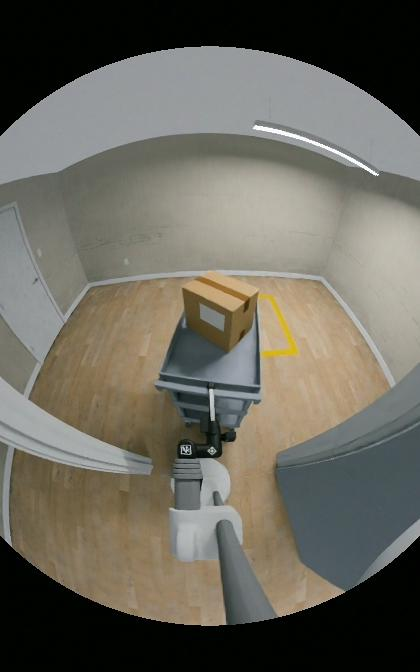

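Call:
move(r2={"base":{"strafe_m":0.04,"translate_m":0.28}}, blocking=false, cameras=[])

Call:
wait(seconds=5, cameras=["r2_head_camera","r2_head_right_camera"])

Scene clock: 1039.40 s.
move: r2 moving
r1: as last shown
r1.lidar_m: 1.06 0.44 0.29 3.37 3.84 4.73 2.95 1.61 1.32 1.32 1.27 1.06
r1.servo_current: wrist_yaw_rad=78(78) wrist_pitch_rad=46(46) wrist_roll_rad=33(65) gripper_m=46(46)
r1.contact_limits: translate_m 0.8
r1.wrist_depth_mm: - - 255 164 232 224 216 / - - 255 164 233 223 216 / - - 255 164 235 224 217 / - - 256 163 234 225 216 / - - 257 164 233 224 217 / - - 255 165 230 225 218 / - - 183 163 231 224 218
r2.base_odometry: x=-2.050 y=-3.903 heading=-2.116
r2.turned_by_wheels: +0.000
r2.turned_by_imu: +0.000
r2.base_tilt: forward=-0.7 right=+0.1
r2.lidar_m: 0.41 0.46 0.41 0.37 2.37 3.22 - 1.00 0.63 0.56 2.58 0.41
r2.base_status: translate_m moving; strafe_m moving
r2.joint_positions: lift_m=+0.690 arm_m=+0.000 wrist_yaw_rad=-0.002 wrist_pitch_rad=+0.008 wrist_roll_rad=+1.569 gripper_m=-0.019
r2.joint_status: not commanded
r2.measured_speeds: translate_m=+0.123 strafe_m=+0.018 rotate_rad=+0.002 lift_m=+0.000 arm_m=+0.000 wrist_yaw_rad=+0.000 wrist_pitch_rad=+0.000 wrist_roll_rad=+0.000
r2.motor_effort: lift_m=+18(18) arm_m=+4(4) wheel_0=+8(10) wheel_1=+9(10) wheel_2=-16(17)
r2.servo_current: wrist_yaw_rad=52(59) wrist_pitch_rad=52(52) wrist_roll_rad=65(65) gripper_m=78(85)
r2.hand_pose: x=+0.4591 y=-0.0879 z=+0.8659 quat_wxyz=(+0.708, +0.706, +0.002, -0.003) (m; r2's base frame)
r2.wrist_depth_mm: - - - 146 203 1499 - / - - 559 151 208 - - / - 466 449 155 216 - - / - 504 477 160 222 842 - / - - 559 167 229 - - / - - 186 171 179 - - / - - - - - 1618 492
pictures: none
No camera images: "cameras" was empty.

Scene clock: 1041.30 s.
earlier move: r2 done
r1.base_odometry: x=-2.831 y=+1.756 heading=-1.031
r1.turned_by_wheels: +0.000
r1.turned_by_imu: +0.000
r1.base_tilt: forward=-1.6 right=+1.3
r1.lidar_m: 1.05 0.41 0.31 3.37 3.82 4.74 2.93 1.62 1.34 1.33 1.26 1.07
r1.base_status: not commanded
r1.joint_positions: lift_m=+0.850 arm_m=+0.000 wrist_yaw_rad=+1.742 wrist_pitch_rad=+0.002 wrist_roll_rad=+0.000 gripper_m=-0.030
r1.joint_status: not commanded
r1.measured_speeds: all 0
r1.motor_effort: lift_m=+24(24) arm_m=-5(6) wheel_0=+7(7) wheel_1=-5(6) wheel_2=+0(0)
r1.servo_current: wrist_yaw_rad=65(85) wrist_pitch_rad=46(52) wrist_roll_rad=46(65) gripper_m=46(52)
r1.contact_limits: translate_m 0.8
r1.hand_pose: x=+0.2082 y=+0.2990 z=+1.0271 quat_wxyz=(+0.644, -0.001, +0.001, +0.765) (m; r1's base frame)
r1.wrist_depth_mm: - - 255 164 232 223 215 / - - 256 164 232 224 217 / - - 255 164 234 224 216 / - - 256 164 234 224 216 / - - 256 164 235 225 218 / - - 256 165 230 225 217 / - - 182 163 232 224 219
r2.base_odometry: x=-2.149 y=-4.134 heading=-2.115
r2.turned_by_wheels: +0.000
r2.turned_by_imu: +0.000
r2.base_tilt: forward=-0.7 right=+0.1
r2.lidar_m: 0.43 0.51 2.34 0.36 0.36 3.22 - 1.00 0.63 0.65 2.62 0.41
r2.base_status: done
r2.joint_positions: lift_m=+0.690 arm_m=+0.000 wrist_yaw_rad=-0.002 wrist_pitch_rad=+0.008 wrist_roll_rad=+1.569 gripper_m=-0.019
r2.joint_status: not commanded
r2.measured_speeds: all 0
r2.motor_effort: lift_m=+18(18) arm_m=+4(4) wheel_0=+1(10) wheel_1=+3(10) wheel_2=-4(18)
r2.servo_current: wrist_yaw_rad=52(59) wrist_pitch_rad=46(59) wrist_roll_rad=46(65) gripper_m=72(85)
r2.hand_pose: x=+0.4591 y=-0.0881 z=+0.8659 quat_wxyz=(+0.708, +0.706, +0.002, -0.004) (m; r2's base frame)
r2.wrist_depth_mm: - - - 132 187 - - / - 512 477 138 196 - - / - 445 430 146 208 - - / - - 508 154 218 - - / - - 609 162 229 - - / - - 185 169 180 1708 - / - - - - - 1537 477
wait: 1.90 of 5 s (r2 has come to rest)
pictures: r2_head_camera, r2_head_right_camera
Images, in order (width x height): r2_head_camera 420x560, r2_head_right_camera 420x672.

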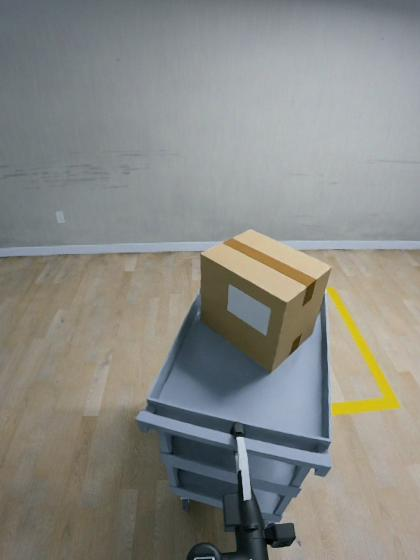

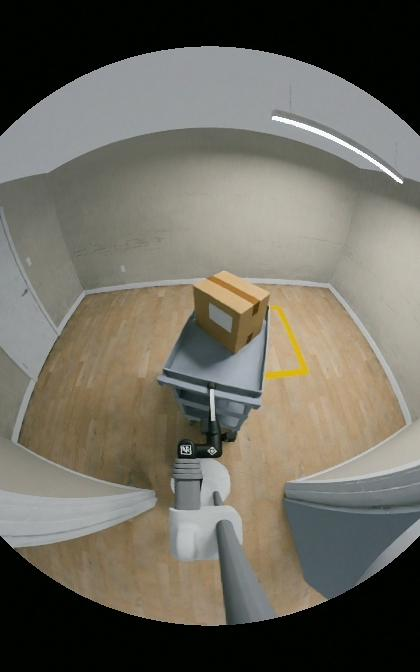

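Call:
move(r2={"base":{"strafe_m":-0.09,"translate_m":0.4}}, blocking=false, cameras=[])

Call:
wait(seconds=5, cameras=["r2_head_camera","r2_head_right_camera"])

Scene clock: 1047.13 s.
move: r2 moving
r1: as last shown
r1.lidar_m: 1.03 0.42 0.30 3.40 3.86 4.75 2.95 1.61 1.33 1.33 1.25 1.02
r1.motor_effort: lift_m=+24(24) arm_m=-5(6) wheel_0=+7(7) wheel_1=-6(6) wheel_2=+0(0)
r1.servo_current: wrist_yaw_rad=65(85) wrist_pitch_rad=46(52) wrist_roll_rad=46(72) gripper_m=46(46)
r1.contact_limits: translate_m 0.8
r1.wrist_depth_mm: - - 255 164 232 223 215 / - - 254 164 233 224 216 / - - 256 165 233 224 217 / - - 256 164 234 224 216 / - - 257 164 236 224 218 / - - 255 164 230 226 218 / - - 182 163 229 222 219
r2.base_odometry: x=-2.171 y=-4.157 heading=-2.115
r2.turned_by_wheels: +0.000
r2.turned_by_imu: +0.001
r2.base_tilt: forward=-0.7 right=+0.1
r2.lidar_m: 0.42 0.50 2.34 0.55 0.38 3.37 - 0.92 0.63 0.64 2.62 0.38
r2.base_status: translate_m moving; strafe_m moving
r2.joint_positions: lift_m=+0.690 arm_m=+0.000 wrist_yaw_rad=-0.002 wrist_pitch_rad=+0.008 wrist_roll_rad=+1.569 gripper_m=-0.019
r2.joint_status: not commanded
r2.measured_speeds: translate_m=+0.123 strafe_m=-0.027 rotate_rad=+0.002 lift_m=+0.000 arm_m=+0.000 wrist_yaw_rad=+0.000 wrist_pitch_rad=+0.000 wrist_roll_rad=+0.000
r2.motor_effort: lift_m=+18(18) arm_m=+4(4) wheel_0=+8(13) wheel_1=+7(8) wheel_2=-15(17)
r2.servo_current: wrist_yaw_rad=46(59) wrist_pitch_rad=46(52) wrist_roll_rad=46(59) gripper_m=85(85)
r2.hand_pose: x=+0.4591 y=-0.0881 z=+0.8659 quat_wxyz=(+0.708, +0.706, +0.002, -0.004) (m; r2's base frame)
r2.wrist_depth_mm: - - - 129 183 - - / - 500 469 134 193 - - / - 442 430 141 204 - - / - - 512 150 216 - - / - - 621 159 226 - - / - - 186 169 178 1576 - / - - - - - 1576 473
pictures: none
No camera images: "cameras" was empty.

Scene clock: 1049.47 s.
earlier move: r2 done
r1.base_odometry: x=-2.831 y=+1.756 heading=-1.031
r1.turned_by_wheels: +0.000
r1.turned_by_imu: +0.000
r1.base_tilt: forward=-1.5 right=+1.2
r1.lidar_m: 1.05 0.43 0.29 3.39 3.87 4.74 2.94 1.60 1.34 1.34 1.26 1.05
r1.base_status: not commanded
r1.joint_positions: lift_m=+0.850 arm_m=+0.000 wrist_yaw_rad=+1.742 wrist_pitch_rad=+0.002 wrist_roll_rad=+0.000 gripper_m=-0.030
r1.joint_status: not commanded
r1.measured_speeds: all 0
r1.motor_effort: lift_m=+24(24) arm_m=-5(6) wheel_0=+7(7) wheel_1=-5(6) wheel_2=+0(0)
r1.servo_current: wrist_yaw_rad=65(85) wrist_pitch_rad=39(52) wrist_roll_rad=46(72) gripper_m=46(52)
r1.contact_limits: translate_m 0.8
r1.hand_pose: x=+0.2082 y=+0.2990 z=+1.0271 quat_wxyz=(+0.644, -0.001, +0.001, +0.765) (m; r1's base frame)
r1.wrist_depth_mm: - - 253 164 232 223 215 / - - 254 164 234 223 216 / - - 255 164 234 224 216 / - - 256 163 235 224 216 / - - 256 164 235 224 219 / - - 255 165 231 225 217 / - - 182 163 232 224 219
r2.base_odometry: x=-2.433 y=-4.429 heading=-2.115
r2.turned_by_wheels: +0.000
r2.turned_by_imu: +0.002
r2.base_tilt: forward=-0.6 right=+0.0
r2.lidar_m: 0.42 0.47 2.41 1.98 0.70 0.67 - 0.77 0.75 1.94 2.51 0.39
r2.base_status: done
r2.joint_positions: lift_m=+0.690 arm_m=+0.000 wrist_yaw_rad=+0.000 wrist_pitch_rad=+0.008 wrist_roll_rad=+1.569 gripper_m=-0.019
r2.joint_status: not commanded
r2.measured_speeds: all 0
r2.motor_effort: lift_m=+18(18) arm_m=+3(4) wheel_0=+3(15) wheel_1=+3(9) wheel_2=-2(17)
r2.servo_current: wrist_yaw_rad=39(65) wrist_pitch_rad=52(59) wrist_roll_rad=52(59) gripper_m=85(85)
r2.hand_pose: x=+0.4593 y=-0.0873 z=+0.8659 quat_wxyz=(+0.708, +0.706, +0.003, -0.003) (m; r2's base frame)
r2.wrist_depth_mm: - - - 136 193 597 - / - - 500 142 200 - - / - 445 439 149 208 - - / - - 496 156 218 - - / - - 591 163 227 - - / - - 186 169 177 564 - / - - - - - 1576 484
wait: 2.33 of 5 s (r2 has come to rest)
pictures: r2_head_camera, r2_head_right_camera
Images, in order (width x height): r2_head_camera 420x560, r2_head_right_camera 420x672.

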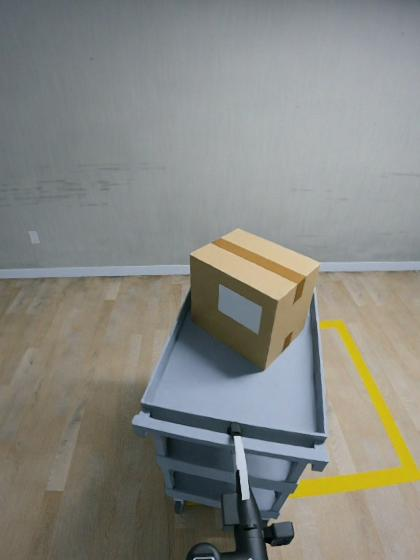

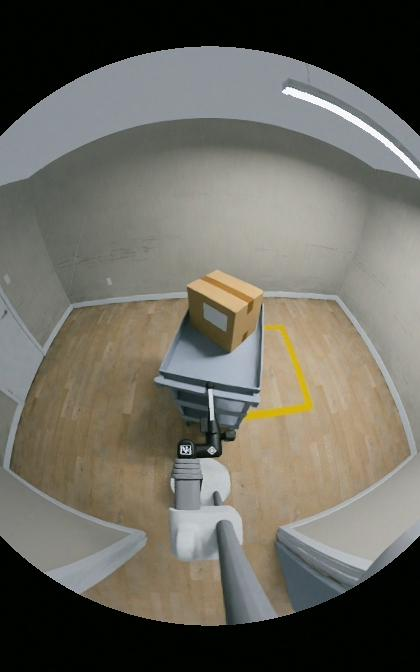

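Call:
move(r2={"base":{"strafe_m":0.2,"translate_m":0.08},"pace":"slow"}, blocking=false, cameras=[])

Call:
wait(seconds=5, cameras=["r2_head_camera"])

Call:
move(r2={"base":{"strafe_m":-0.1,"translate_m":0.3}}, blocking=false, cameras=[])

Call:
wait(seconds=5, cameras=["r2_head_camera","r2_head_right_camera"])

Scene clock: 1057.80 s.
move: r2 moving
r1: as last shown
r1.lidar_m: 1.04 0.43 0.31 3.38 3.86 4.72 2.94 1.62 1.34 1.31 1.27 1.06
r1.motor_effort: lift_m=+24(24) arm_m=-5(6) wheel_0=+6(7) wheel_1=-5(6) wheel_2=+0(0)
r1.servo_current: wrist_yaw_rad=52(65) wrist_pitch_rad=39(46) wrist_roll_rad=33(59) gripper_m=39(52)
r1.contact_limits: translate_m 0.8
r1.wrist_depth_mm: - - 255 164 232 223 215 / - - 254 164 234 224 217 / - - 255 164 233 224 217 / - - 256 164 233 224 216 / - - 257 164 234 225 217 / - - 257 165 231 226 217 / - - 183 163 231 223 219
r2.base_odometry: x=-2.425 y=-4.439 heading=-2.116
r2.turned_by_wheels: -0.001
r2.turned_by_imu: +0.000
r2.base_tilt: forward=-0.7 right=+0.1
r2.lidar_m: 0.41 0.47 2.37 2.01 0.70 0.67 - 0.82 0.75 1.99 2.55 0.40
r2.base_status: translate_m moving; strafe_m moving
r2.joint_positions: lift_m=+0.690 arm_m=+0.000 wrist_yaw_rad=-0.001 wrist_pitch_rad=+0.008 wrist_roll_rad=+1.569 gripper_m=-0.019
r2.joint_status: not commanded
r2.measured_speeds: translate_m=+0.019 strafe_m=+0.046 rotate_rad=-0.003 lift_m=+0.000 arm_m=+0.000 wrist_yaw_rad=-0.015 wrist_pitch_rad=+0.000 wrist_roll_rad=+0.000
r2.motor_effort: lift_m=+18(19) arm_m=+3(4) wheel_0=-7(7) wheel_1=+7(11) wheel_2=-8(9)
r2.servo_current: wrist_yaw_rad=46(59) wrist_pitch_rad=46(59) wrist_roll_rad=33(52) gripper_m=78(85)
r2.hand_pose: x=+0.4592 y=-0.0876 z=+0.8659 quat_wxyz=(+0.708, +0.706, +0.002, -0.003) (m; r2's base frame)
r2.wrist_depth_mm: - - - 138 193 741 - / - - 508 144 202 - - / - 445 442 150 211 - - / - - 492 157 219 - - / - - 585 163 228 - - / - - 185 170 179 539 - / - - - - - 1537 488
pictures: none
No camera images: "cameras" was empty.

Scene clock: 1060.73 s.
earlier move: r2 done
r1.base_odometry: x=-2.831 y=+1.756 heading=-1.031
r1.turned_by_wheels: +0.000
r1.turned_by_imu: +0.000
r1.base_tilt: forward=-1.6 right=+1.3
r1.lidar_m: 1.04 0.43 0.32 3.37 3.88 4.75 2.95 1.62 1.32 1.33 1.28 1.06
r1.base_status: not commanded
r1.joint_positions: lift_m=+0.850 arm_m=+0.000 wrist_yaw_rad=+1.742 wrist_pitch_rad=+0.002 wrist_roll_rad=+0.000 gripper_m=-0.030
r1.joint_status: not commanded
r1.measured_speeds: all 0
r1.motor_effort: lift_m=+24(24) arm_m=-5(6) wheel_0=+6(7) wheel_1=-6(6) wheel_2=+0(0)
r1.servo_current: wrist_yaw_rad=72(91) wrist_pitch_rad=39(52) wrist_roll_rad=46(65) gripper_m=39(52)
r1.contact_limits: translate_m 0.8
r1.hand_pose: x=+0.2082 y=+0.2990 z=+1.0271 quat_wxyz=(+0.644, -0.001, +0.001, +0.765) (m; r1's base frame)
r1.wrist_depth_mm: - - 255 164 232 223 216 / - - 255 164 232 224 217 / - - 255 164 234 224 217 / - - 256 164 234 225 216 / - - 256 164 235 225 217 / - - 256 165 230 225 218 / - - 182 163 231 223 219
r2.base_odometry: x=-2.304 y=-4.601 heading=-2.116
r2.turned_by_wheels: +0.000
r2.turned_by_imu: +0.000
r2.base_tilt: forward=-0.7 right=+0.1
r2.lidar_m: 0.43 2.34 2.21 2.12 0.82 0.62 - 1.05 0.93 2.25 2.74 0.34
r2.base_status: done
r2.joint_positions: lift_m=+0.690 arm_m=+0.000 wrist_yaw_rad=-0.002 wrist_pitch_rad=+0.008 wrist_roll_rad=+1.569 gripper_m=-0.019
r2.joint_status: not commanded
r2.measured_speeds: all 0
r2.motor_effort: lift_m=+18(19) arm_m=+4(4) wheel_0=-7(15) wheel_1=+5(11) wheel_2=-5(10)
r2.servo_current: wrist_yaw_rad=52(59) wrist_pitch_rad=52(59) wrist_roll_rad=46(59) gripper_m=78(85)
r2.hand_pose: x=+0.4591 y=-0.0881 z=+0.8659 quat_wxyz=(+0.708, +0.706, +0.002, -0.004) (m; r2's base frame)
r2.wrist_depth_mm: - 394 402 102 155 - - / - 389 392 108 168 - - / - 462 488 116 183 - - / - - 634 129 201 - - / - - - 146 224 1661 - / - - 185 164 179 1464 484 / - 122 - - - 1576 1138
wait: 2.93 of 5 s (r2 has come to rest)
pictures: r2_head_camera
Images, in order (width x height): r2_head_camera 420x560.

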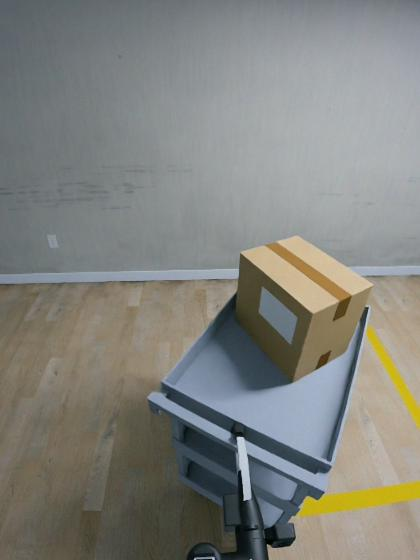

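Scene clock: 1061.23 s.
move: r2 moving
r1: as last shown
r1.lidar_m: 1.05 0.41 0.30 3.36 3.87 4.72 2.92 1.61 1.30 1.33 1.25 1.05
r1.motor_effort: lift_m=+24(24) arm_m=-5(6) wheel_0=+7(7) wheel_1=-5(6) wheel_2=+0(0)
r1.servo_current: wrist_yaw_rad=65(78) wrist_pitch_rad=39(46) wrist_roll_rad=46(65) gripper_m=46(52)
r1.contact_limits: translate_m 0.8
r1.wrist_depth_mm: - - 255 164 233 222 215 / - - 256 164 233 223 216 / - - 255 164 234 224 216 / - - 256 164 234 224 217 / - - 256 164 235 224 217 / - - 255 165 230 225 218 / - - 182 163 231 223 219
r2.base_odometry: x=-2.328 y=-4.623 heading=-2.115
r2.turned_by_wheels: +0.001
r2.turned_by_imu: +0.001
r2.base_tilt: forward=-0.7 right=+0.1
r2.lidar_m: 0.43 2.28 2.18 2.14 0.87 0.66 - 1.01 0.96 2.40 2.70 0.35
r2.base_status: translate_m moving; strafe_m moving
r2.joint_positions: lift_m=+0.690 arm_m=+0.000 wrist_yaw_rad=+0.002 wrist_pitch_rad=+0.008 wrist_roll_rad=+1.569 gripper_m=-0.019
r2.joint_status: not commanded
r2.measured_speeds: translate_m=+0.123 strafe_m=-0.039 rotate_rad=+0.005 lift_m=+0.000 arm_m=+0.000 wrist_yaw_rad=+0.018 wrist_pitch_rad=+0.000 wrist_roll_rad=+0.000
r2.motor_effort: lift_m=+18(18) arm_m=+4(4) wheel_0=+18(18) wheel_1=+6(8) wheel_2=-13(15)
r2.servo_current: wrist_yaw_rad=46(59) wrist_pitch_rad=52(52) wrist_roll_rad=52(59) gripper_m=78(85)
r2.hand_pose: x=+0.4595 y=-0.0868 z=+0.8659 quat_wxyz=(+0.708, +0.706, +0.003, -0.002) (m; r2's base frame)
r2.wrist_depth_mm: - 377 384 - 146 - - / - 389 394 - 160 - - / - 473 496 107 176 - - / - - 627 117 195 - - / - - - 135 220 1708 - / - - 181 154 178 1576 477 / - 122 - - - 1537 436
pictures: none
No camera images: "cameras" was empty.

Scene clock: 1063.23 s.
earlier move: r2 done
r1.base_odometry: x=-2.831 y=+1.756 heading=-1.031
r1.turned_by_wheels: +0.000
r1.turned_by_imu: +0.000
r1.base_tilt: forward=-1.6 right=+1.3
r1.lidar_m: 1.03 0.43 0.30 3.36 3.85 4.73 2.92 1.62 1.33 1.33 1.27 1.04
r1.base_status: not commanded
r1.joint_positions: lift_m=+0.850 arm_m=+0.000 wrist_yaw_rad=+1.742 wrist_pitch_rad=+0.002 wrist_roll_rad=+0.000 gripper_m=-0.030
r1.joint_status: not commanded
r1.measured_speeds: all 0
r1.motor_effort: lift_m=+24(24) arm_m=-5(6) wheel_0=+7(7) wheel_1=-5(6) wheel_2=+0(0)
r1.servo_current: wrist_yaw_rad=59(85) wrist_pitch_rad=46(46) wrist_roll_rad=46(65) gripper_m=52(52)
r1.contact_limits: translate_m 0.8
r1.hand_pose: x=+0.2082 y=+0.2990 z=+1.0271 quat_wxyz=(+0.644, -0.001, +0.001, +0.765) (m; r1's base frame)
r1.wrist_depth_mm: - - 255 165 232 223 216 / - - 255 164 232 223 216 / - - 256 165 235 224 216 / - - 256 163 234 224 216 / - - 256 165 234 224 218 / - - 256 165 230 224 218 / - - 182 163 231 222 219
r2.base_odometry: x=-2.544 y=-4.806 heading=-2.116
r2.turned_by_wheels: -0.001
r2.turned_by_imu: +0.001
r2.base_tilt: forward=-0.7 right=+0.1
r2.lidar_m: 0.41 0.56 2.27 2.19 1.25 0.93 - 1.08 1.26 2.50 2.62 0.38
r2.base_status: done
r2.joint_positions: lift_m=+0.690 arm_m=+0.000 wrist_yaw_rad=+0.003 wrist_pitch_rad=+0.008 wrist_roll_rad=+1.569 gripper_m=-0.019
r2.joint_status: not commanded
r2.measured_speeds: all 0
r2.motor_effort: lift_m=+18(19) arm_m=+4(4) wheel_0=+1(19) wheel_1=+3(8) wheel_2=-4(15)
r2.servo_current: wrist_yaw_rad=52(65) wrist_pitch_rad=46(65) wrist_roll_rad=52(65) gripper_m=78(85)
r2.hand_pose: x=+0.4595 y=-0.0866 z=+0.8659 quat_wxyz=(+0.708, +0.706, +0.004, -0.002) (m; r2's base frame)
r2.wrist_depth_mm: - 436 449 110 166 - - / - 402 410 120 176 - - / - 455 455 127 191 - - / - - 569 137 206 - - / - - - 151 224 - - / - - 181 167 179 1576 492 / - - - - - 1537 455
wait: 2.00 of 5 s (r2 has come to rest)
pictures: r2_head_camera, r2_head_right_camera
Images, in order (width x height): r2_head_camera 420x560, r2_head_right_camera 420x672.

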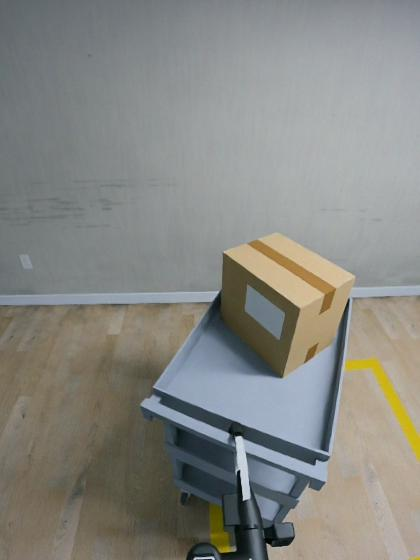

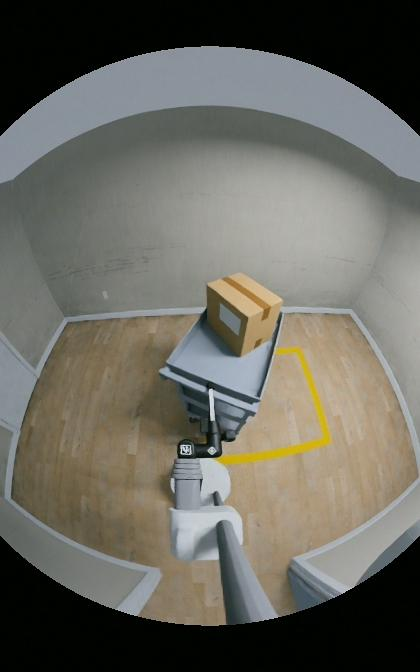

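Call:
move(r2={"base":{"strafe_m":0.32,"translate_m":0.12},"pace":"slow"}, blocking=false, cameras=[])

Call:
wait(seconds=6, cameras=["r2_head_camera","r2_head_right_camera"])

Scene clock: 1085.33 s.
move: r2 moving
r1: as last shown
r1.base_tilt: forward=-1.5 right=+1.2
r1.lidar_m: 1.05 0.42 0.30 3.38 3.87 4.74 2.93 1.62 1.34 1.33 1.26 1.05
r1.motor_effort: lift_m=+24(24) arm_m=-5(5) wheel_0=+6(7) wheel_1=-6(6) wheel_2=+0(0)
r1.servo_current: wrist_yaw_rad=65(72) wrist_pitch_rad=39(52) wrist_roll_rad=52(52) gripper_m=46(52)
r1.contact_limits: translate_m 0.8
r1.wrist_depth_mm: - - 254 164 231 222 216 / - - 254 164 234 222 216 / - - 256 164 234 223 216 / - - 256 163 234 224 216 / - - 257 164 234 224 217 / - - 255 165 231 225 219 / - - 182 163 231 223 218
r2.base_odometry: x=-2.537 y=-4.816 heading=-2.117
r2.turned_by_wheels: -0.001
r2.turned_by_imu: +0.000
r2.base_tilt: forward=-0.6 right=+0.1
r2.lidar_m: 0.42 1.98 2.29 2.17 1.27 0.95 - 1.11 1.28 2.56 2.65 0.38
r2.base_status: translate_m moving; strafe_m moving
r2.joint_positions: lift_m=+0.690 arm_m=+0.000 wrist_yaw_rad=-0.001 wrist_pitch_rad=+0.008 wrist_roll_rad=+1.569 gripper_m=-0.019
r2.joint_status: not commanded
r2.measured_speeds: translate_m=+0.017 strafe_m=+0.045 rotate_rad=+0.000 lift_m=+0.000 arm_m=+0.000 wrist_yaw_rad=-0.006 wrist_pitch_rad=+0.000 wrist_roll_rad=+0.000
r2.motor_effort: lift_m=+18(18) arm_m=+3(4) wheel_0=-12(12) wheel_1=+6(9) wheel_2=-8(10)
r2.servo_current: wrist_yaw_rad=52(52) wrist_pitch_rad=52(59) wrist_roll_rad=59(59) gripper_m=78(85)
r2.hand_pose: x=+0.4591 y=-0.0878 z=+0.8659 quat_wxyz=(+0.708, +0.706, +0.002, -0.003) (m; r2's base frame)
r2.wrist_depth_mm: - 439 452 111 167 - - / - 407 410 120 177 - - / - 452 459 128 191 - - / - - 580 140 205 - - / - - - 150 224 - - / - - 180 167 179 1464 496 / - 122 - - - 1537 455
pictures: none
No camera images: "cameras" was empty.

Scene clock: 1089.53 s.
earlier move: r2 done
r1.base_odometry: x=-2.831 y=+1.756 heading=-1.031
r1.turned_by_wheels: +0.000
r1.turned_by_imu: +0.000
r1.base_tilt: forward=-1.6 right=+1.2
r1.lidar_m: 1.04 0.43 0.30 3.37 3.84 4.73 2.93 1.60 1.31 1.33 1.26 1.05
r1.base_status: not commanded
r1.joint_positions: lift_m=+0.850 arm_m=+0.000 wrist_yaw_rad=+1.742 wrist_pitch_rad=+0.002 wrist_roll_rad=+0.000 gripper_m=-0.030
r1.joint_status: not commanded
r1.measured_speeds: all 0
r1.motor_effort: lift_m=+24(24) arm_m=-5(6) wheel_0=+7(7) wheel_1=-6(6) wheel_2=+0(0)
r1.servo_current: wrist_yaw_rad=59(78) wrist_pitch_rad=39(52) wrist_roll_rad=59(78) gripper_m=52(52)
r1.contact_limits: translate_m 0.8
r1.hand_pose: x=+0.2082 y=+0.2990 z=+1.0271 quat_wxyz=(+0.644, -0.001, +0.001, +0.765) (m; r1's base frame)
r1.wrist_depth_mm: - - 255 165 233 222 216 / - - 255 164 234 222 216 / - - 255 165 234 223 216 / - - 256 164 235 225 216 / - - 257 164 234 224 217 / - - 255 165 231 225 219 / - - 182 163 231 223 219
r2.base_odometry: x=-2.333 y=-5.074 heading=-2.117
r2.turned_by_wheels: +0.000
r2.turned_by_imu: +0.000
r2.base_tilt: forward=-0.7 right=+0.1
r2.lidar_m: 0.44 1.88 1.96 1.88 1.42 1.02 0.98 1.38 1.40 2.84 0.51 0.33
r2.base_status: done
r2.joint_positions: lift_m=+0.690 arm_m=+0.000 wrist_yaw_rad=-0.003 wrist_pitch_rad=+0.008 wrist_roll_rad=+1.569 gripper_m=-0.019
r2.joint_status: not commanded
r2.measured_speeds: all 0
r2.motor_effort: lift_m=+18(19) arm_m=+4(4) wheel_0=-7(15) wheel_1=+2(9) wheel_2=-6(11)
r2.servo_current: wrist_yaw_rad=39(65) wrist_pitch_rad=46(59) wrist_roll_rad=46(78) gripper_m=72(85)
r2.hand_pose: x=+0.4590 y=-0.0883 z=+0.8659 quat_wxyz=(+0.708, +0.706, +0.002, -0.004) (m; r2's base frame)
r2.wrist_depth_mm: - 373 - - - - - / - 488 525 - - - - / - - - - - - - / - - - - - 549 525 / - - - - - 1576 477 / - - 182 126 176 407 439 / - 122 - - - 1576 1160
wait: 4.20 of 6 s (r2 has come to rest)
pictures: r2_head_camera, r2_head_right_camera
Images, in order (width x height): r2_head_camera 420x560, r2_head_right_camera 420x672.

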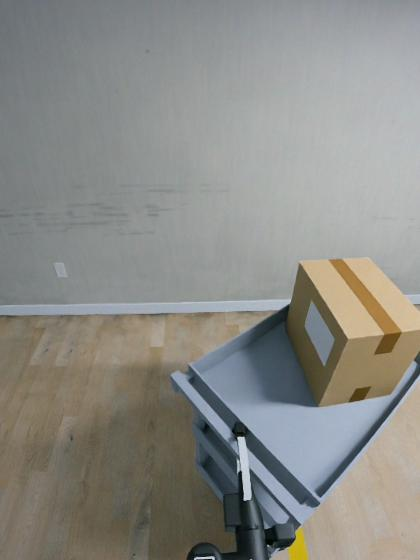

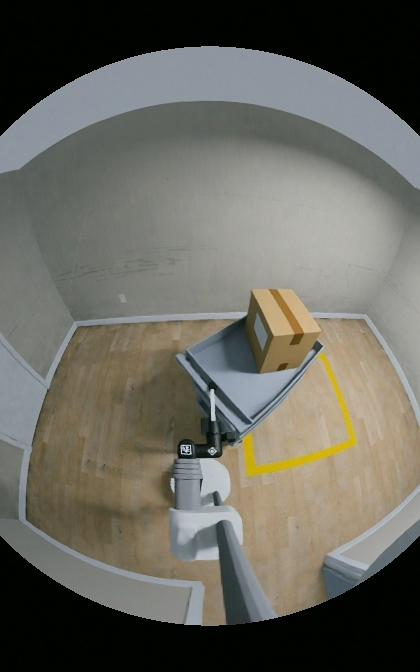

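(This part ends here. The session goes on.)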